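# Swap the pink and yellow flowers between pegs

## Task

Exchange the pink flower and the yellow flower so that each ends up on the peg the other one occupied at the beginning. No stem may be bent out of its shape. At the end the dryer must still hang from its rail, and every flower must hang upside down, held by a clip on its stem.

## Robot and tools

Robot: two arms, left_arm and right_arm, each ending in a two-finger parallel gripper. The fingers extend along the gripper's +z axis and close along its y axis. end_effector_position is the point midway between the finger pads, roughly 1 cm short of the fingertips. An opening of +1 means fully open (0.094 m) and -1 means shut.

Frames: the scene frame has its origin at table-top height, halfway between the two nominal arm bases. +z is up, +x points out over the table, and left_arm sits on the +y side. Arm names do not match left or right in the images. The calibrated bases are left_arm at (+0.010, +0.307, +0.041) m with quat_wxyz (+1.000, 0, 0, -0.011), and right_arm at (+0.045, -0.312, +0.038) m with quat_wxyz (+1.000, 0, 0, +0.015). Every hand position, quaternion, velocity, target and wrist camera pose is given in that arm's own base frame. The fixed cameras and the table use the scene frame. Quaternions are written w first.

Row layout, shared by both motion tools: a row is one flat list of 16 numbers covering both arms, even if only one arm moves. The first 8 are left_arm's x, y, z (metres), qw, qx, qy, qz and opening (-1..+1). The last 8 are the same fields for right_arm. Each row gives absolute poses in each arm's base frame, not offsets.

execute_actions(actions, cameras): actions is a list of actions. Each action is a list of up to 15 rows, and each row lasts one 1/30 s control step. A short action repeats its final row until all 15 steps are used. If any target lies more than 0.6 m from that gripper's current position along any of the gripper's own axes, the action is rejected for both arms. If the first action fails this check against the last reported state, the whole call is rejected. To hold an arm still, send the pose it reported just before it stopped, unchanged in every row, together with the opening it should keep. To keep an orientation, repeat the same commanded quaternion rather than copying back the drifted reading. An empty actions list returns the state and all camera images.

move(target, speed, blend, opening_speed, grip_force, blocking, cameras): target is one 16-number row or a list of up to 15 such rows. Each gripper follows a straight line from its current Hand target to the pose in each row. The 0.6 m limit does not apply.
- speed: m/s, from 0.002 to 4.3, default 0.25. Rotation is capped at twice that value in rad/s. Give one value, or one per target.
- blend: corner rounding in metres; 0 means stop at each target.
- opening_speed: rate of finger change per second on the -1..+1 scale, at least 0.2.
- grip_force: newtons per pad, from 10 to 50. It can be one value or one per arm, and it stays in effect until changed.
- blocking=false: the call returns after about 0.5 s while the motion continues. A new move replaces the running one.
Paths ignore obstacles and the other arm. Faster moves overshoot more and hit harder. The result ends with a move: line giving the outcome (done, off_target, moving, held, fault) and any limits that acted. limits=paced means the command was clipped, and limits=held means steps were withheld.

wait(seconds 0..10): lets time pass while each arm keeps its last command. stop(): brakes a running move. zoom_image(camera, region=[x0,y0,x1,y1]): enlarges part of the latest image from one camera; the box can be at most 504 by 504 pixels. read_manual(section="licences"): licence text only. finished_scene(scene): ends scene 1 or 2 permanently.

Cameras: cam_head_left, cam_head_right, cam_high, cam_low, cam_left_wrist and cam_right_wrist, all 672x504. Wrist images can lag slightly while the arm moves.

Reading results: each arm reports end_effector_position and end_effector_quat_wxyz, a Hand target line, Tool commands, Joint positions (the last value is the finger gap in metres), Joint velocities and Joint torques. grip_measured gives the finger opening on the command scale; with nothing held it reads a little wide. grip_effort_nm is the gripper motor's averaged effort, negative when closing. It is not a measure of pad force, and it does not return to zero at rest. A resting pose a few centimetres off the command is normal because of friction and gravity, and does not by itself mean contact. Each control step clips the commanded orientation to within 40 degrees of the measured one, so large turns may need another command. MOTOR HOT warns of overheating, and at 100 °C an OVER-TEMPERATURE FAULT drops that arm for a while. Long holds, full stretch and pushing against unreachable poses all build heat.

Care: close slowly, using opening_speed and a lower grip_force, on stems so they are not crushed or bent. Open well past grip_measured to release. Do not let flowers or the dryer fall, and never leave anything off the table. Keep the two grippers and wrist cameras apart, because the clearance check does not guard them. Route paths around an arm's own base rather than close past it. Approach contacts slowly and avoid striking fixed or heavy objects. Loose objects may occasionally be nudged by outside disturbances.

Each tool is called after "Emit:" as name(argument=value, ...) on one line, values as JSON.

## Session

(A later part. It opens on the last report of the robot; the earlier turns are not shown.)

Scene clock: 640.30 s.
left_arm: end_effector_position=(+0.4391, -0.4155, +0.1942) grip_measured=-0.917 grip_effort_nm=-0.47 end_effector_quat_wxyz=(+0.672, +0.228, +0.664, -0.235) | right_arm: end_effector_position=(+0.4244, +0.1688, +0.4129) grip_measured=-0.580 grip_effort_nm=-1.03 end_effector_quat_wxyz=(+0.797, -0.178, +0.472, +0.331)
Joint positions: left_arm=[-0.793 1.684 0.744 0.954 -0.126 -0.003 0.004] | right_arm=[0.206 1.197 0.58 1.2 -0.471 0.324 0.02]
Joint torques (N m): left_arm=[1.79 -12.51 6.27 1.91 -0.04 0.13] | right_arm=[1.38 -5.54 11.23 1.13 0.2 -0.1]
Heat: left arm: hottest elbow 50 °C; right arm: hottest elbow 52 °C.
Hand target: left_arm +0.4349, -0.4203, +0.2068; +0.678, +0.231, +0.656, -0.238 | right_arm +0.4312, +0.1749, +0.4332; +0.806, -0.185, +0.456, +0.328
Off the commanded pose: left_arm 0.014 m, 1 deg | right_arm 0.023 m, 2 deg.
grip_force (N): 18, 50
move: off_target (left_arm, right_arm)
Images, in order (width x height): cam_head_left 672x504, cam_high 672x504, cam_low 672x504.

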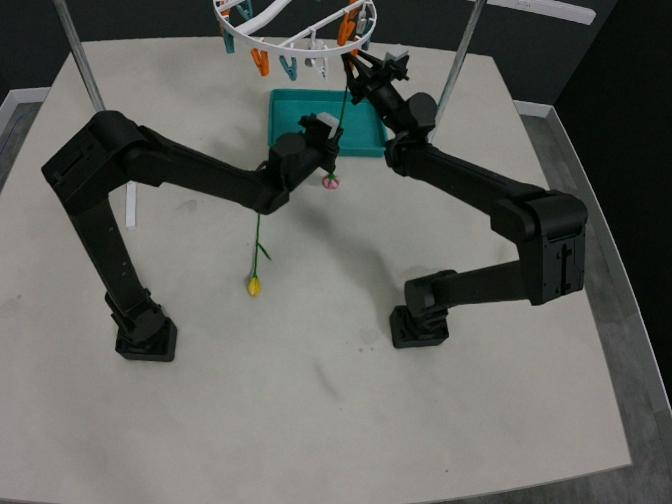

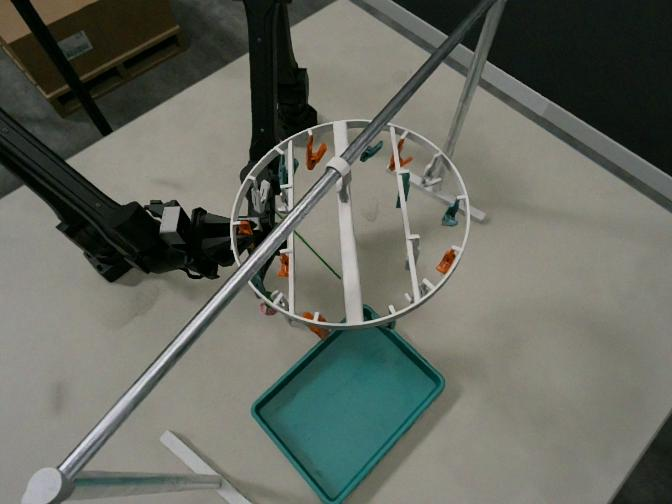

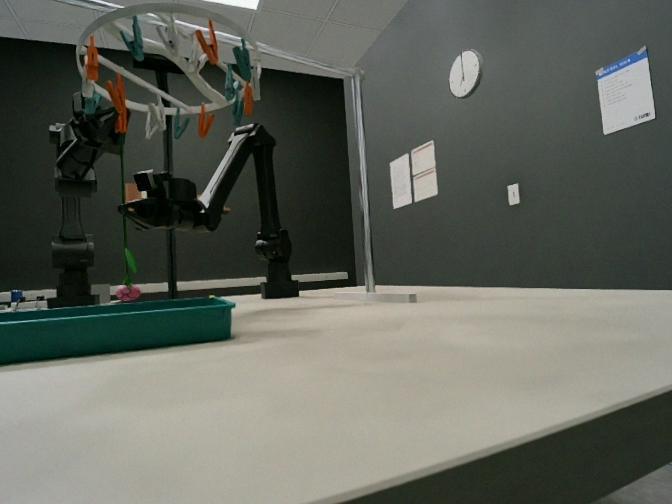

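Emit:
move(target=[0.4350,-0.4203,0.2150,0.6775,0.2308,0.6565,-0.2382,-0.95,0.4325,0.1755,0.4335,0.8062,-0.1856,0.4561,0.3281,-0.72], speed=0.04, cameras=["cam_low", "cam_high", "cam_head_left"])

Emit:
zoom_image(camera="cam_low", region=[106, 108, 134, 142])

Emit:
zoom_image(camera="cam_high", region=[236, 234, 264, 262])

Scene clock: 645.50 s.
left_arm: end_effector_position=(+0.4382, -0.4147, +0.1986) grip_measured=-0.917 grip_effort_nm=-0.47 end_effector_quat_wxyz=(+0.670, +0.229, +0.666, -0.234) | right_arm: end_effector_position=(+0.4244, +0.1688, +0.4129) grip_measured=-0.580 grip_effort_nm=-1.03 end_effector_quat_wxyz=(+0.797, -0.178, +0.472, +0.331)
Joint positions: left_arm=[-0.793 1.665 0.744 0.928 -0.126 -0.003 0.004] | right_arm=[0.206 1.197 0.58 1.2 -0.471 0.324 0.02]
Joint torques (N m): left_arm=[1.79 -12.4 6.74 1.8 -0.04 0.13] | right_arm=[1.38 -5.48 11.29 1.07 0.21 -0.1]
Heat: left arm: hottest elbow 50 °C; right arm: hottest elbow 52 °C.
Hand target: left_arm +0.4349, -0.4202, +0.2150; +0.678, +0.231, +0.656, -0.238 | right_arm +0.4312, +0.1749, +0.4331; +0.806, -0.185, +0.456, +0.328
Off the commanded pose: left_arm 0.018 m, 1 deg | right_arm 0.023 m, 2 deg.
grip_force (N): 18, 50
move: off_target (left_arm, right_arm)
Images, in order (width x height): cam_head_left 672x504, cam_high 672x504, cam_low 672x504.

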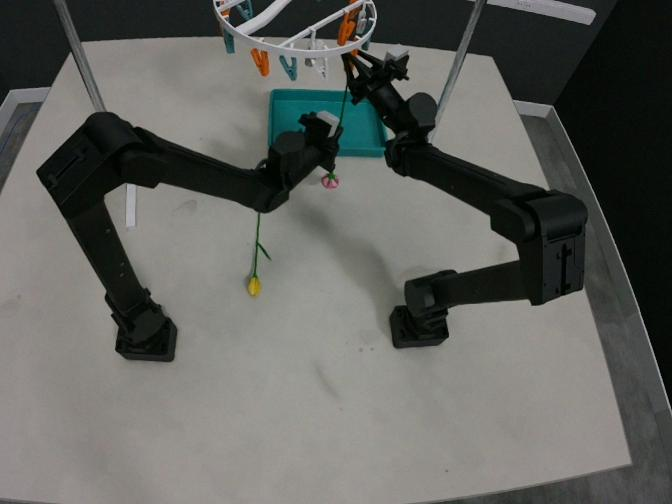

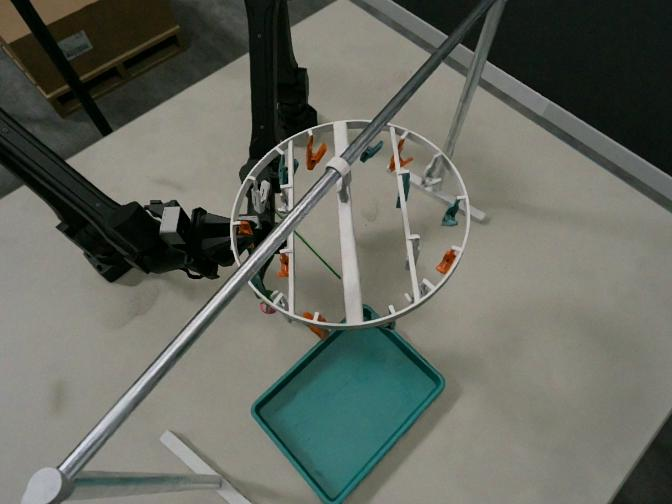

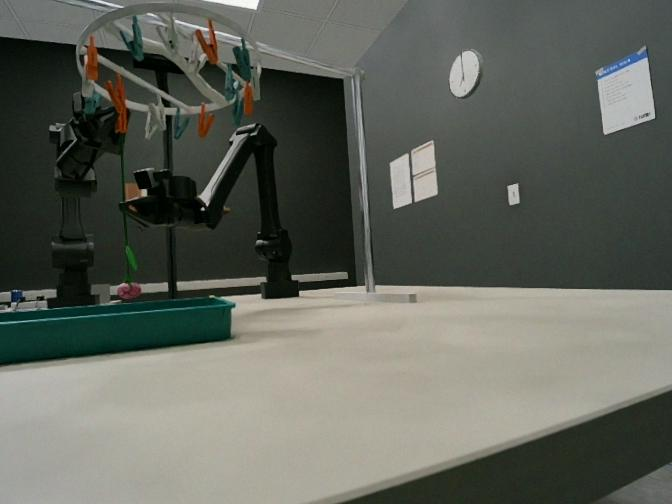

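Scaled by 14.824 from the camera's 672x504 image, which has a finer 960x720 frame.

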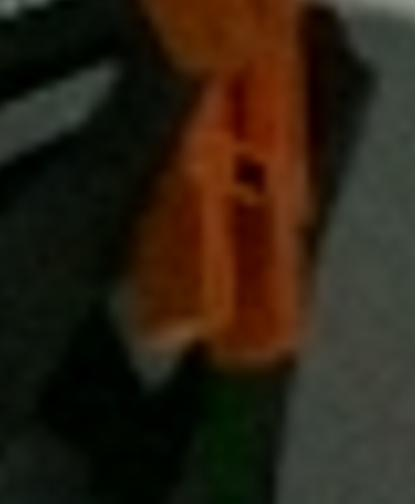

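Scaled by 18.000 from the camera's 672x504 image, which has a finer 960x720 frame.

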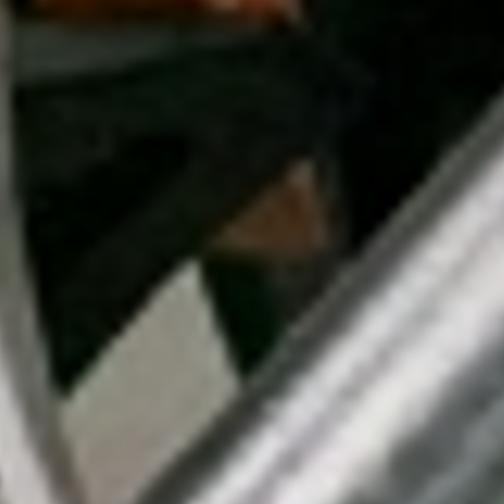

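Emit:
move(target=[0.4352,-0.4205,0.2215,0.6775,0.2308,0.6565,-0.2382,-0.95,0.4325,0.1755,0.4335,0.8062,-0.1856,0.4561,0.3281,-0.72], speed=0.04, cameras=["cam_low", "cam_high", "cam_right_wrist"])

Emit:
zoom_image(camera="cam_low", region=[106, 108, 134, 142])

Emit:
zoom_image(camera="cam_high", region=[236, 234, 264, 262])

Scene clock: 650.47 s.
left_arm: end_effector_position=(+0.4377, -0.4141, +0.1990) grip_measured=-0.917 grip_effort_nm=-0.47 end_effector_quat_wxyz=(+0.666, +0.231, +0.670, -0.232) | right_arm: end_effector_position=(+0.4244, +0.1688, +0.4129) grip_measured=-0.580 grip_effort_nm=-1.03 end_effector_quat_wxyz=(+0.797, -0.178, +0.472, +0.331)
Joint positions: left_arm=[-0.793 1.654 0.744 0.904 -0.126 -0.003 0.004] | right_arm=[0.206 1.197 0.58 1.2 -0.47 0.324 0.02]
Joint torques (N m): left_arm=[1.79 -12.98 7.15 1.91 -0.05 0.13] | right_arm=[1.38 -5.36 11.25 1.14 0.21 -0.1]
Heat: left arm: hottest elbow 49 °C; right arm: hottest elbow 53 °C.
Hand target: left_arm +0.4350, -0.4203, +0.2213; +0.677, +0.231, +0.657, -0.238 | right_arm +0.4312, +0.1749, +0.4332; +0.806, -0.185, +0.456, +0.328
Off the commanded pose: left_arm 0.023 m, 2 deg | right_arm 0.023 m, 2 deg.
grip_force (N): 18, 50
move: off_target (left_arm, right_arm)
camera_calibration:
cam_right_wrist: T_world_to_cam=[[0.696117, -0.717683, -0.0187729, -0.167671], [0.0476789, 0.0723054, -0.996242, 0.419244], [0.716344, 0.692606, 0.0845513, -0.367037], [0, 0, 0, 1]] pos_world=[0.359654, 0.103564, 0.445554]
Images, in order (width x height): cam_high 672x504, cam_low 672x504, cam_right_wrist 672x504.

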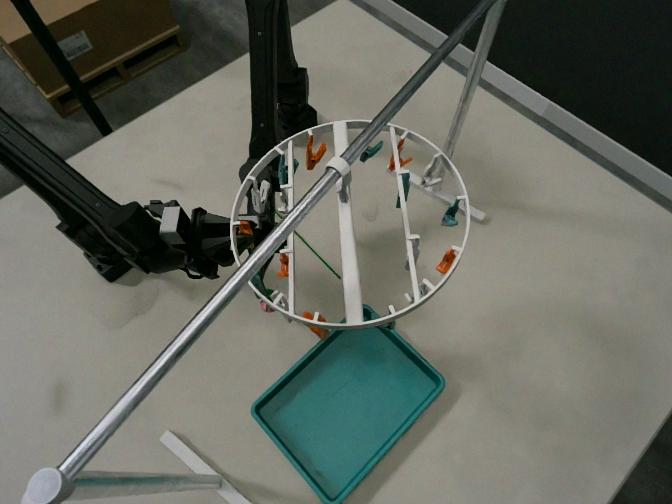

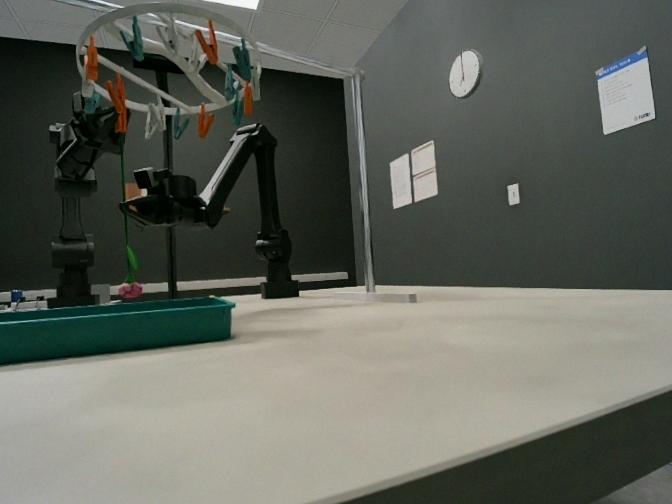

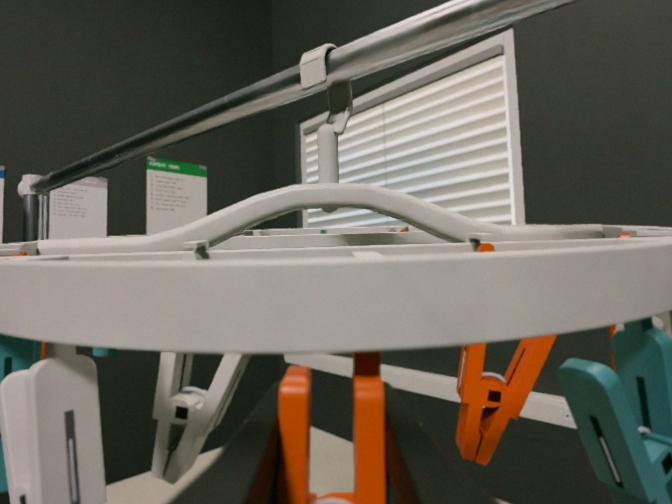

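Scaled by 14.824 from the camera's 672x504 image, which has a finer 960x720 frame.

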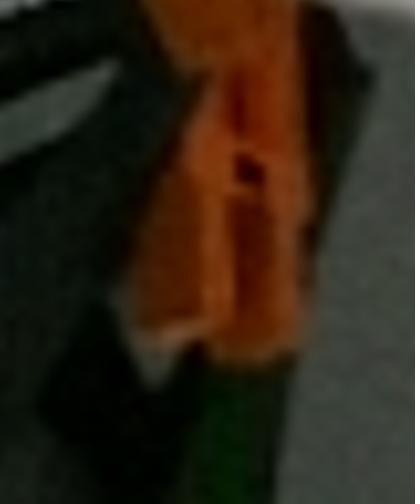

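Scaled by 18.000 from the camera's 672x504 image, which has a finer 960x720 frame.

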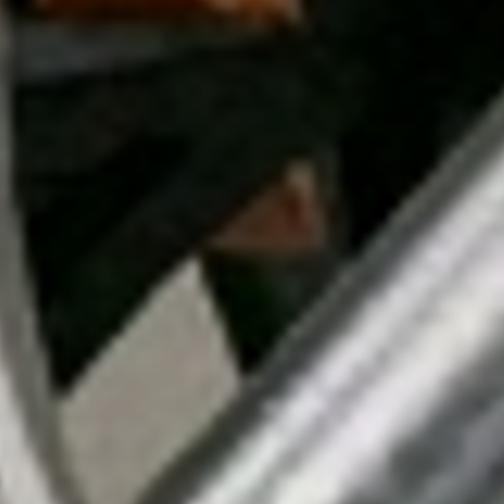

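Emit:
move(target=[[0.4400,-0.4250,0.2010,0.6775,0.2308,0.6565,-0.2382,-0.95,0.4325,0.1755,0.4335,0.8062,-0.1856,0.4561,0.3281,-0.72],[0.4400,-0.4250,0.2010,0.6775,0.2308,0.6565,-0.2382,-0.95,0.4325,0.1755,0.4335,0.8062,-0.1856,0.4561,0.3281,0.02],[0.4400,-0.4250,0.2010,0.6775,0.2308,0.6565,-0.2382,-0.95,0.4325,0.1755,0.4425,0.8062,-0.1856,0.4561,0.3281,0.02]], speed=[0.05,0.05,0.04], opening_speed=0.5, cameras=["cam_low", "cam_right_wrist", "cam_high"])

Scene clock: 670.80 s.
left_arm: end_effector_position=(+0.4388, -0.4153, +0.1920) grip_measured=-0.917 grip_effort_nm=-0.47 end_effector_quat_wxyz=(+0.667, +0.231, +0.669, -0.232) | right_arm: end_effector_position=(+0.4294, +0.1700, +0.4136) grip_measured=+0.019 grip_effort_nm=0.08 end_effector_quat_wxyz=(+0.793, -0.176, +0.480, +0.332)
Joint positions: left_arm=[-0.793 1.678 0.744 0.932 -0.126 -0.003 0.004] | right_arm=[0.206 1.197 0.594 1.169 -0.47 0.324 0.048]
Joint torques (N m): left_arm=[1.79 -10.05 7.41 3.15 -0.02 0.13] | right_arm=[1.26 -7.41 11.33 1.17 0.19 -0.11]
Heat: left arm: hottest elbow 49 °C; right arm: hottest elbow 53 °C.
Hand target: left_arm +0.4396, -0.4248, +0.2010; +0.677, +0.231, +0.657, -0.238 | right_arm +0.4308, +0.1748, +0.4420; +0.806, -0.185, +0.456, +0.328
Off the commanded pose: left_arm 0.013 m, 2 deg | right_arm 0.030 m, 3 deg.
grip_force (N): 18, 50
move: off_target (left_arm, right_arm); target 2's new opening was sent with right_arm's hand 0.023 m and 2 deg from that target
camera_calibration:
cam_right_wrist: T_world_to_cam=[[0.696026, -0.717456, -0.0283673, -0.166226], [0.0301834, 0.0687091, -0.99718, 0.428144], [0.717382, 0.693207, 0.0694786, -0.365754], [0, 0, 0, 1]] pos_world=[0.36516, 0.104866, 0.447633]
Images, in order (width x height): cam_high 672x504, cam_low 672x504, cam_right_wrist 672x504.

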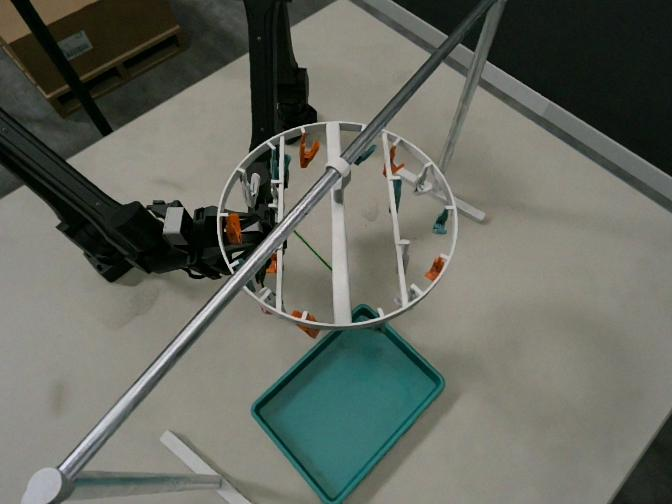

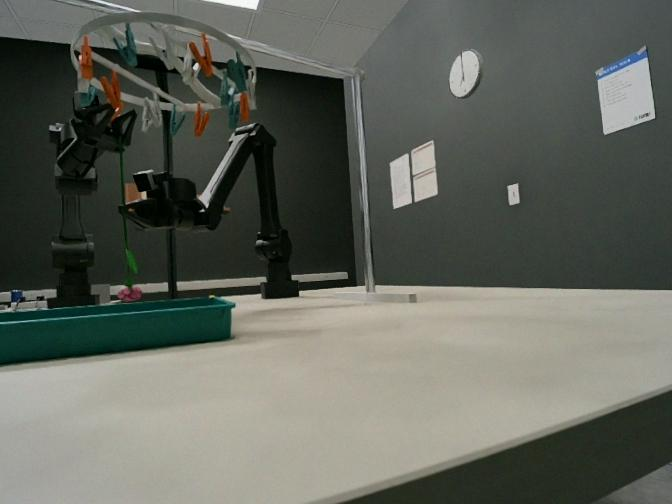

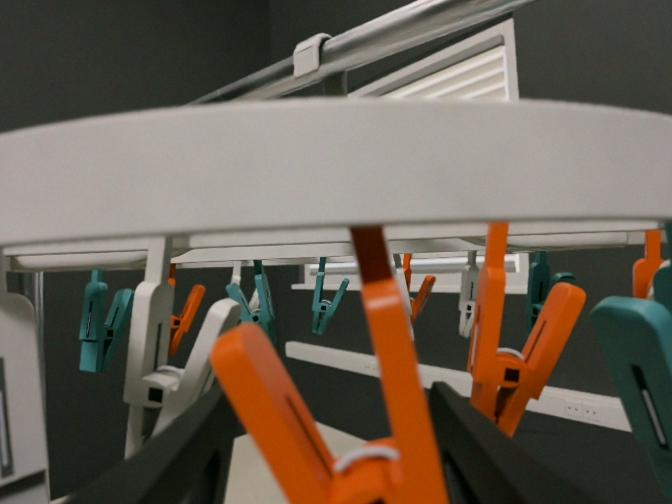

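Emit:
zoom_image(camera="cam_low", region=[60, 0, 270, 200])

Emit:
zoom_image(camera="cam_high", region=[200, 110, 480, 345])

Scaled by 2.400 from the camera's 672x504 image, which has a finer 960x720 frame.

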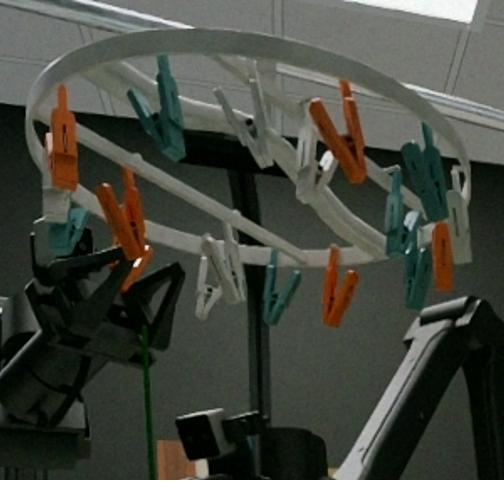

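Scaled by 1.800 from the camera's 672x504 image, which has a finer 960x720 frame.

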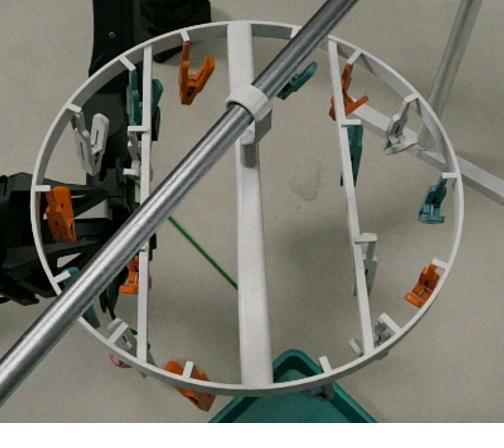

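Emit:
move(target=[0.4400,-0.4250,0.2010,0.6775,0.2308,0.6565,-0.2382,-0.95,0.394,0.139,0.411,0.8062,-0.1856,0.4561,0.3281,0.06], speed=0.05, cameras=["cam_low", "cam_right_wrist", "cam_high"])

Scene clock: 683.80 s.
left_arm: end_effector_position=(+0.4388, -0.4153, +0.1920) grip_measured=-0.917 grip_effort_nm=-0.47 end_effector_quat_wxyz=(+0.667, +0.231, +0.669, -0.232) | right_arm: end_effector_position=(+0.3979, +0.1435, +0.4101) grip_measured=+0.059 grip_effort_nm=0.07 end_effector_quat_wxyz=(+0.804, -0.189, +0.459, +0.326)
Joint positions: left_arm=[-0.793 1.678 0.744 0.932 -0.126 -0.003 0.004] | right_arm=[0.133 1.137 0.509 1.262 -0.543 0.357 0.05]
Joint torques (N m): left_arm=[1.85 -10.05 7.41 3.14 -0.02 0.13] | right_arm=[-0.26 -5.95 6.58 2.09 0.11 0.18]
Heat: left arm: hottest elbow 50 °C; right arm: hottest elbow 56 °C.
Hand target: left_arm +0.4396, -0.4248, +0.2010; +0.677, +0.231, +0.657, -0.238 | right_arm +0.3940, +0.1391, +0.4110; +0.806, -0.186, +0.456, +0.328
Off the commanded pose: left_arm 0.013 m, 2 deg | right_arm 0.006 m, 1 deg.
grip_force (N): 18, 50
move: off_target (left_arm)
camera_calibration:
cam_right_wrist: T_world_to_cam=[[0.698217, -0.715712, 0.0157524, -0.18269], [0.084454, 0.0604993, -0.994589, 0.405821], [0.710887, 0.69577, 0.102686, -0.335998], [0, 0, 0, 1]] pos_world=[0.332141, 0.0784719, 0.441005]
Images, in order (width x height): cam_high 672x504, cam_low 672x504, cam_right_wrist 672x504.

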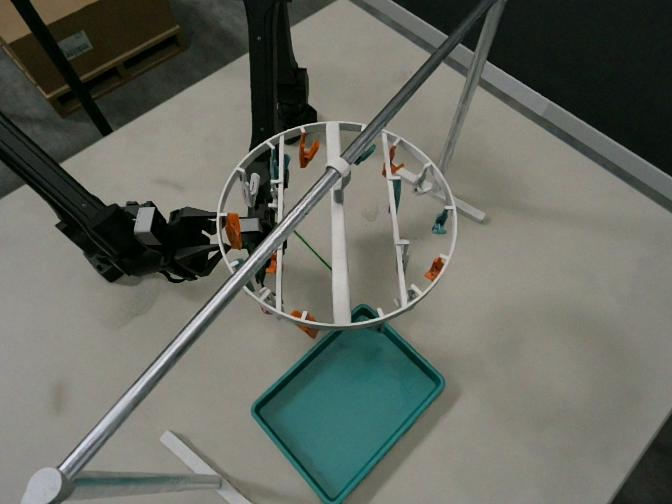

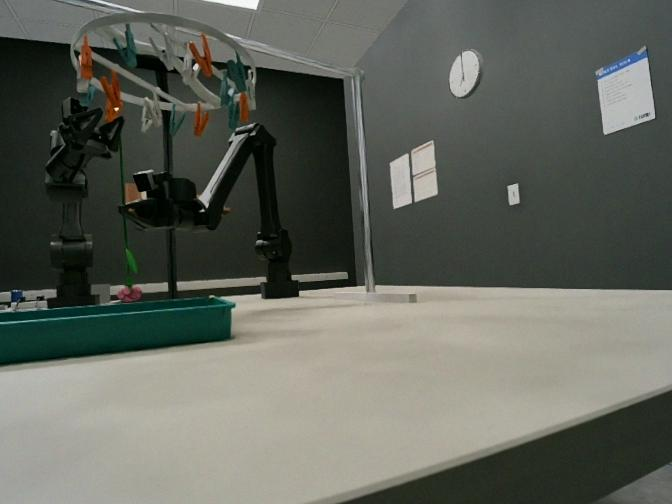

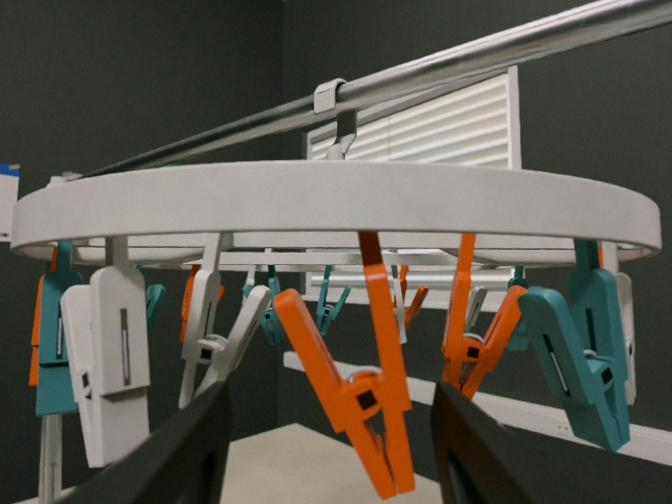

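Emit:
move(target=[[0.4400,-0.4250,0.2010,0.6775,0.2308,0.6565,-0.2382,-0.95,0.400,0.141,0.443,0.8062,-0.1856,0.4561,0.3281,0.06],[0.4400,-0.4250,0.2010,0.6775,0.2308,0.6565,-0.2382,-0.95,0.4192,0.1593,0.458,0.8062,-0.1856,0.4561,0.3281,0.06]], speed=[0.06,0.05], cameras=["cam_low", "cam_right_wrist"])

Scene clock: 701.97 s.
left_arm: end_effector_position=(+0.4388, -0.4153, +0.1920) grip_measured=-0.917 grip_effort_nm=-0.47 end_effector_quat_wxyz=(+0.667, +0.231, +0.669, -0.232) | right_arm: end_effector_position=(+0.4119, +0.1535, +0.4345) grip_measured=+0.059 grip_effort_nm=0.08 end_effector_quat_wxyz=(+0.796, -0.177, +0.474, +0.333)
Joint positions: left_arm=[-0.793 1.678 0.744 0.932 -0.126 -0.003 0.004] | right_arm=[0.165 1.106 0.582 1.117 -0.505 0.354 0.05]
Joint torques (N m): left_arm=[1.85 -10.05 7.41 3.14 -0.02 0.13] | right_arm=[1.44 -4.42 11.85 1.1 0.27 -0.12]
Heat: left arm: hottest elbow 50 °C; right arm: hottest elbow 54 °C.
Hand target: left_arm +0.4396, -0.4248, +0.2010; +0.677, +0.231, +0.657, -0.238 | right_arm +0.4178, +0.1587, +0.4574; +0.806, -0.185, +0.456, +0.328
Off the commanded pose: left_arm 0.013 m, 2 deg | right_arm 0.025 m, 3 deg.
grip_force (N): 18, 50
move: off_target (left_arm, right_arm)
camera_calibration:
cam_right_wrist: T_world_to_cam=[[0.697916, -0.715796, -0.0234197, -0.168513], [0.0427272, 0.0742579, -0.996323, 0.444243], [0.714904, 0.69435, 0.0824098, -0.348061], [0, 0, 0, 1]] pos_world=[0.347457, 0.0880664, 0.467347]
Images, in order (width x height): cam_low 672x504, cam_right_wrist 672x504.

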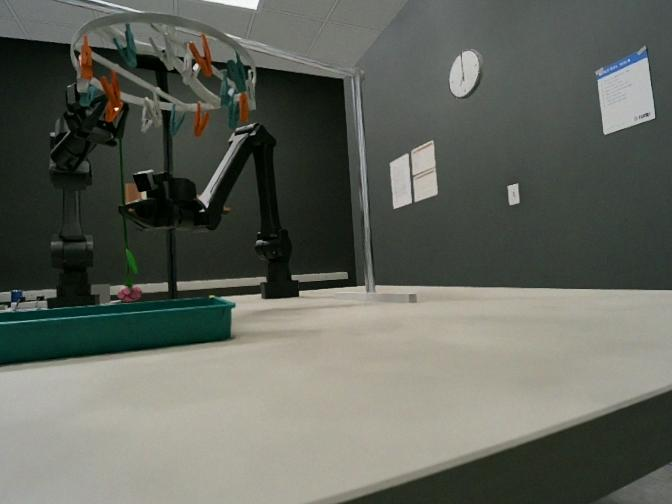

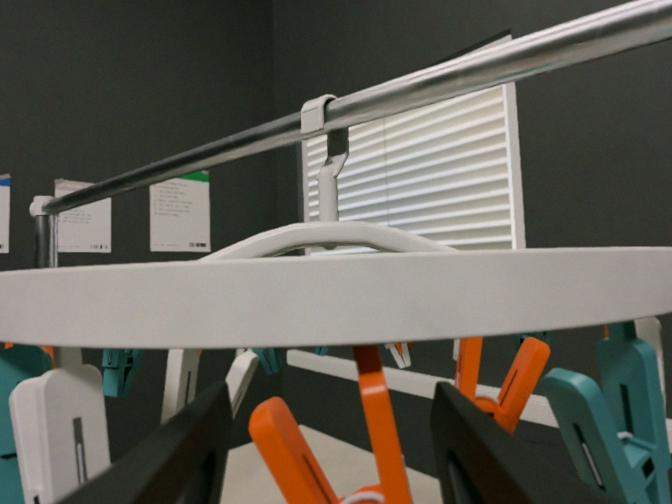

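Emit:
move(target=[0.4400,-0.4250,0.2010,0.6775,0.2308,0.6565,-0.2382,-0.95,0.4192,0.1593,0.458,0.8062,-0.1856,0.4561,0.3281,-0.78], speed=0.05, opening_speed=0.4, cameras=["all"])

Emit:
zoom_image(camera="cam_low", region=[90, 60, 150, 160])

Emit:
zoom_image(camera="cam_high", region=[215, 200, 285, 290])

Emit:
zoom_image(camera="cam_head_left", region=[310, 20, 380, 120])

Emit:
zoom_image(camera="cam_head_right", region=[295, 20, 365, 120])

Scene clock: 711.03 s.
left_arm: end_effector_position=(+0.4388, -0.4153, +0.1920) grip_measured=-0.917 grip_effort_nm=-0.47 end_effector_quat_wxyz=(+0.667, +0.231, +0.669, -0.232) | right_arm: end_effector_position=(+0.4120, +0.1534, +0.4344) grip_measured=-0.587 grip_effort_nm=-1.02 end_effector_quat_wxyz=(+0.796, -0.177, +0.474, +0.332)
Joint positions: left_arm=[-0.793 1.678 0.744 0.932 -0.126 -0.003 0.004] | right_arm=[0.165 1.106 0.582 1.117 -0.504 0.353 0.019]
Joint torques (N m): left_arm=[1.79 -10.05 7.41 3.14 -0.02 0.13] | right_arm=[1.38 -4.37 11.86 1.11 0.24 -0.11]
Heat: left arm: hottest elbow 50 °C; right arm: hottest elbow 55 °C.
Hand target: left_arm +0.4396, -0.4248, +0.2010; +0.677, +0.231, +0.657, -0.238 | right_arm +0.4178, +0.1587, +0.4574; +0.806, -0.185, +0.456, +0.328
Off the commanded pose: left_arm 0.013 m, 2 deg | right_arm 0.025 m, 3 deg.
grip_force (N): 18, 50
move: off_target (left_arm, right_arm)
camera_calibration:
cam_left_wrist: T_world_to_cam=[[-0.614772, -0.788632, -0.0107392, -0.0558075], [-0.327223, 0.267426, -0.906316, 0.466468], [0.717621, -0.553663, -0.422465, -0.371326], [0, 0, 0, 1]] pos_world=[0.384802, -0.374347, 0.265296]
cam_right_wrist: T_world_to_cam=[[0.697198, -0.7165, -0.0232869, -0.168266], [0.0428197, 0.074048, -0.996335, 0.444136], [0.715599, 0.693646, 0.0823064, -0.348183], [0, 0, 0, 1]] pos_world=[0.347456, 0.0880652, 0.467247]

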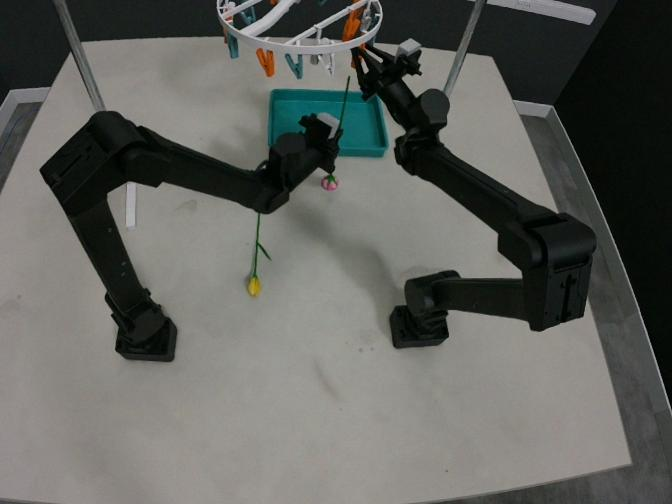

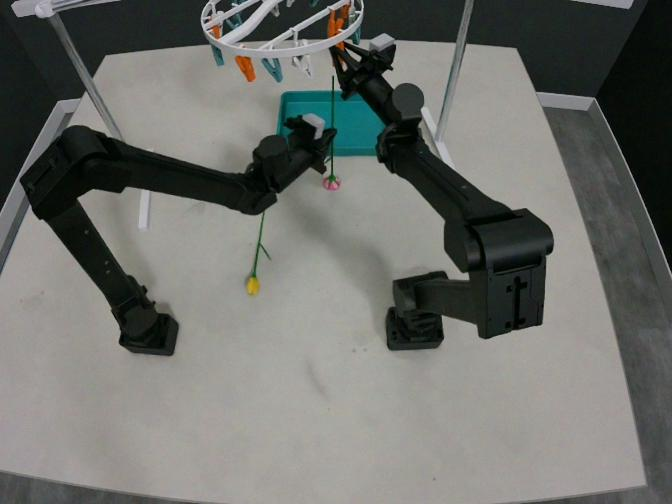

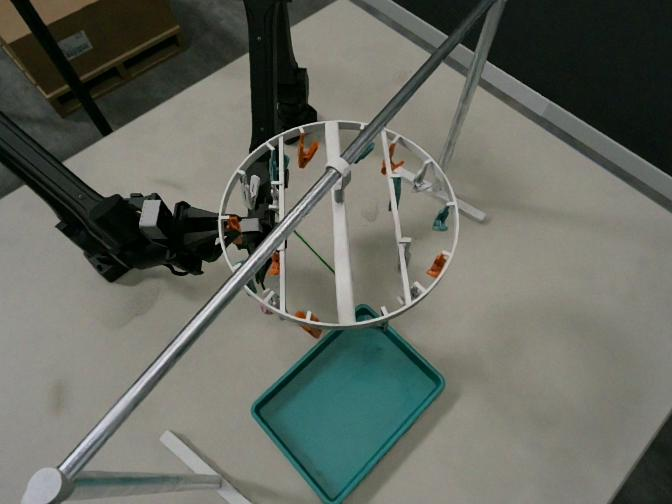

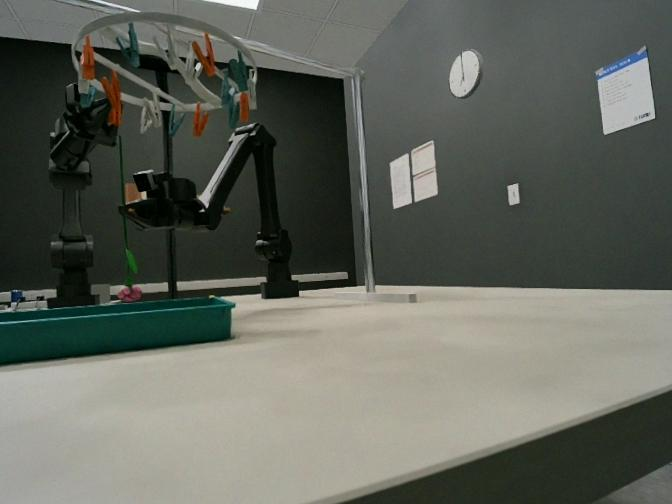

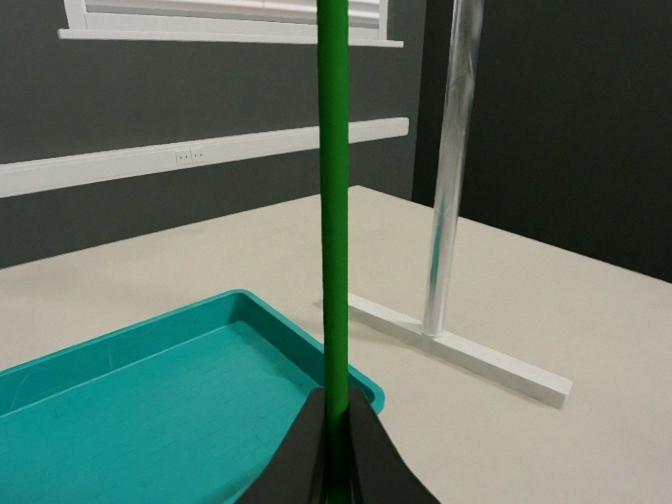

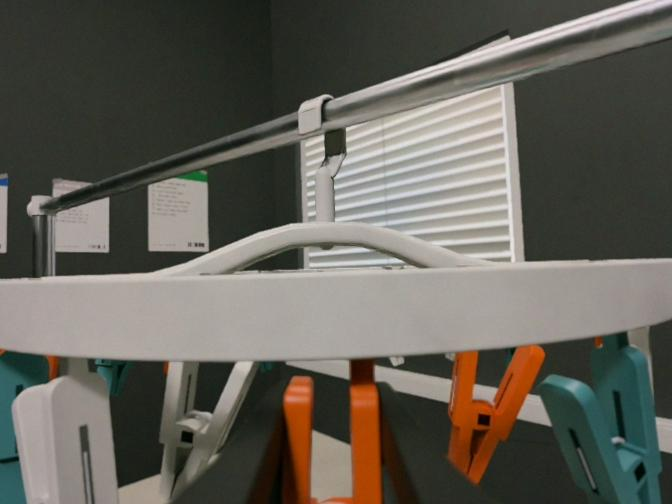

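Scaled by 5.040 from the camera's 672x504 image, which has a finer 960x720 frame.

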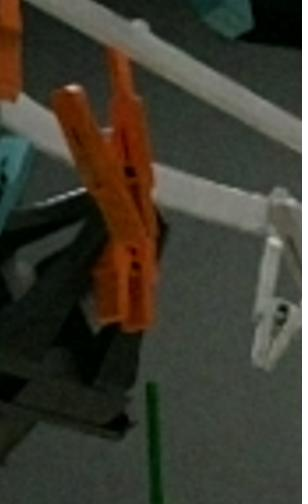

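Scaled by 5.600 from the camera's 672x504 image, which has a finer 960x720 frame.

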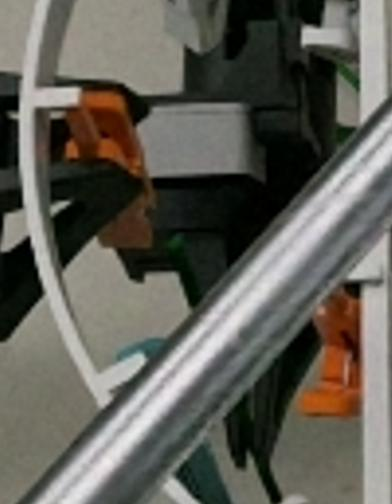

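Scaled by 5.040 from the camera's 672x504 image, which has a finer 960x720 frame.

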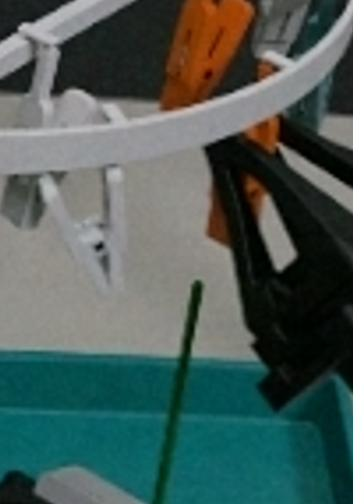

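Scaled by 5.040 from the camera's 672x504 image, which has a finer 960x720 frame.

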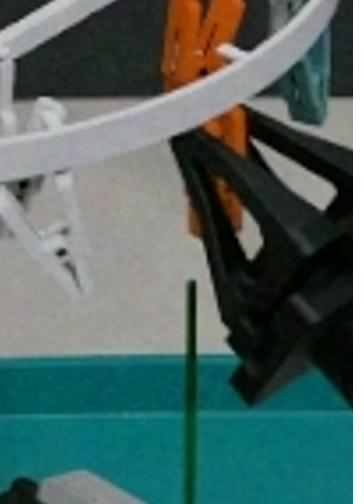

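Emit:
move(target=[0.4298,-0.4284,0.2195,0.6775,0.2308,0.6565,-0.2382,-0.95,0.4192,0.1593,0.458,0.8062,-0.1856,0.4561,0.3281,-0.78], speed=0.05, cameras=["cam_low", "cam_high", "cam_head_left", "cam_head_right"])

Emit:
zoom_image(camera="cam_low", region=[100, 95, 140, 155])

Emit:
zoom_image(camera="cam_high", region=[220, 215, 270, 265])

Emit:
zoom_image(camera="cam_head_left", region=[320, 30, 380, 110])

Emit:
zoom_image(camera="cam_head_right", region=[305, 30, 365, 110])

Scene clock: 731.53 s.
left_arm: end_effector_position=(+0.4312, -0.4205, +0.2009) grip_measured=-0.917 grip_effort_nm=-0.47 end_effector_quat_wxyz=(+0.668, +0.230, +0.668, -0.233) | right_arm: end_effector_position=(+0.4120, +0.1534, +0.4344) grip_measured=-0.588 grip_effort_nm=-1.03 end_effector_quat_wxyz=(+0.796, -0.177, +0.474, +0.332)
Joint positions: left_arm=[-0.814 1.654 0.744 0.912 -0.146 -0.003 0.004] | right_arm=[0.165 1.106 0.582 1.117 -0.504 0.353 0.019]
Joint torques (N m): left_arm=[1.67 -12.28 7.42 1.84 -0.07 0.14] | right_arm=[1.44 -4.31 11.82 1.16 0.25 -0.12]
Heat: left arm: hottest elbow 50 °C; right arm: hottest elbow 58 °C.
Hand target: left_arm +0.4295, -0.4281, +0.2195; +0.678, +0.231, +0.656, -0.238 | right_arm +0.4178, +0.1587, +0.4574; +0.806, -0.185, +0.456, +0.328
Off the commanded pose: left_arm 0.020 m, 2 deg | right_arm 0.025 m, 3 deg.
grip_force (N): 18, 50
move: off_target (left_arm, right_arm)
Images, in order (width x height): cam_head_left 672x504, cam_head_right 672x504, cam_high 672x504, cam_low 672x504.

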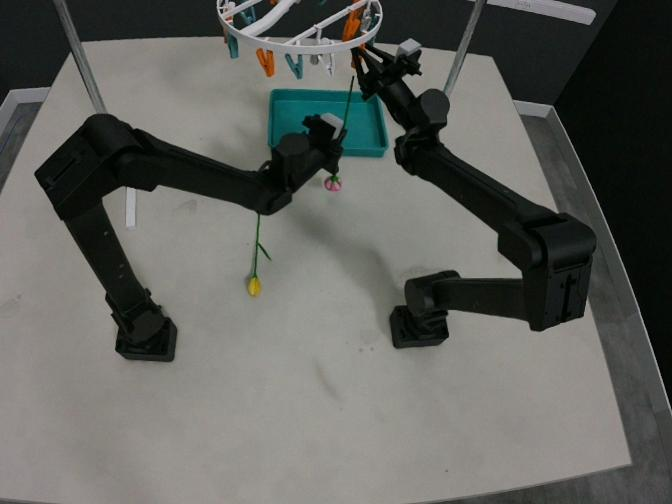

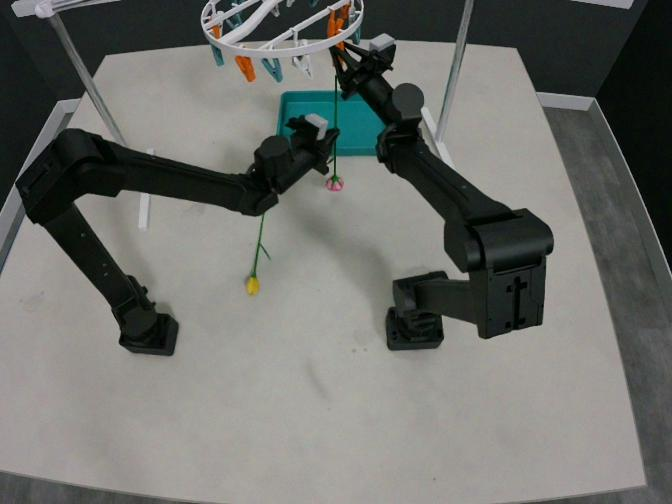

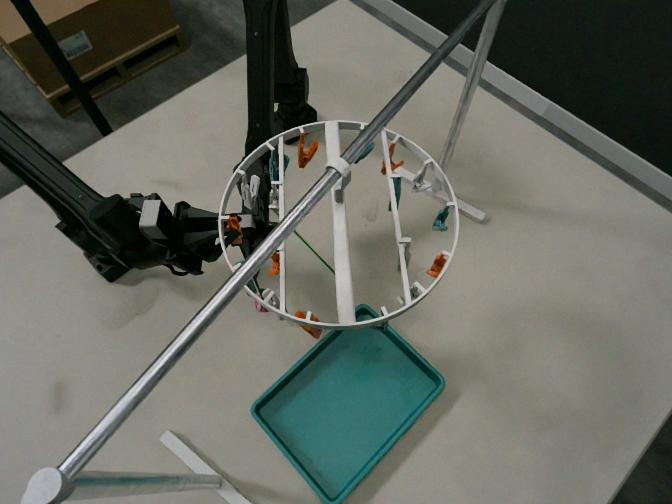

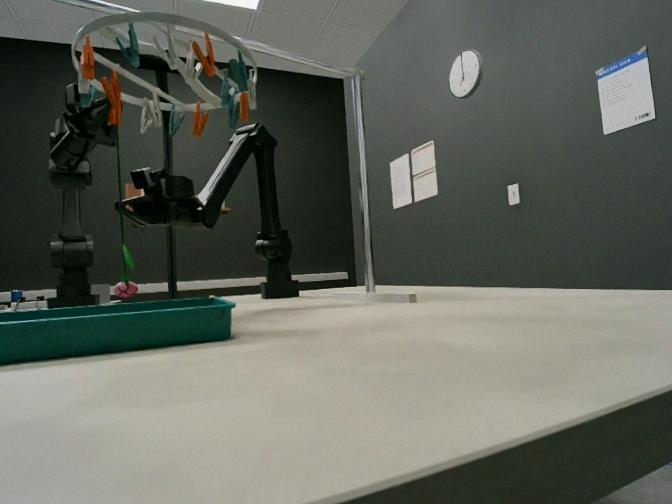

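Scaled by 8.400 from the camera's 672x504 image, which has a finer 960x720 frame.

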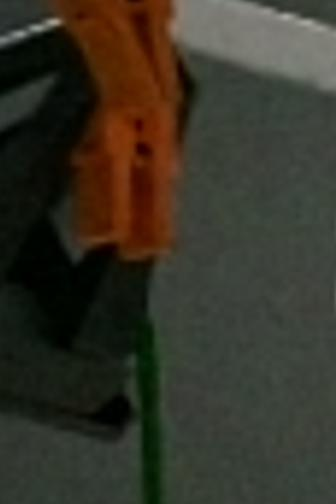

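Scaled by 10.080 from the camera's 672x504 image, which has a finer 960x720 frame.

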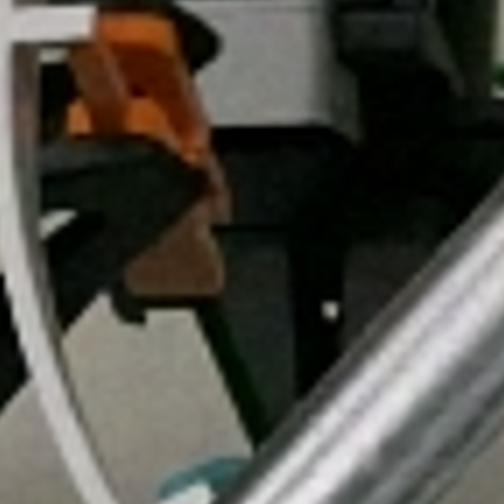

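Scaled by 6.300 from the camera's 672x504 image, which has a finer 960x720 frame.

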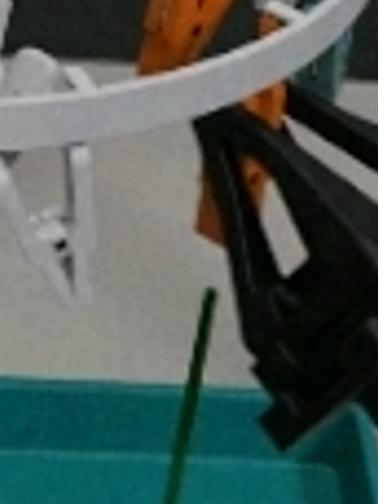

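Scaled by 6.300 from the camera's 672x504 image, which has a finer 960x720 frame.

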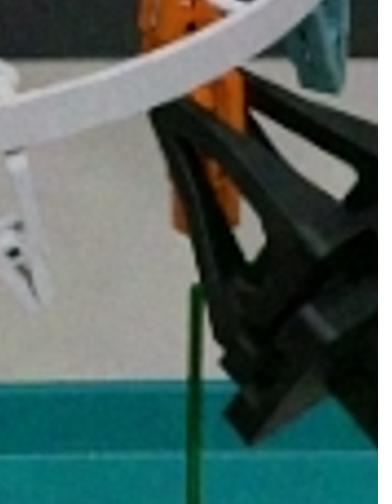

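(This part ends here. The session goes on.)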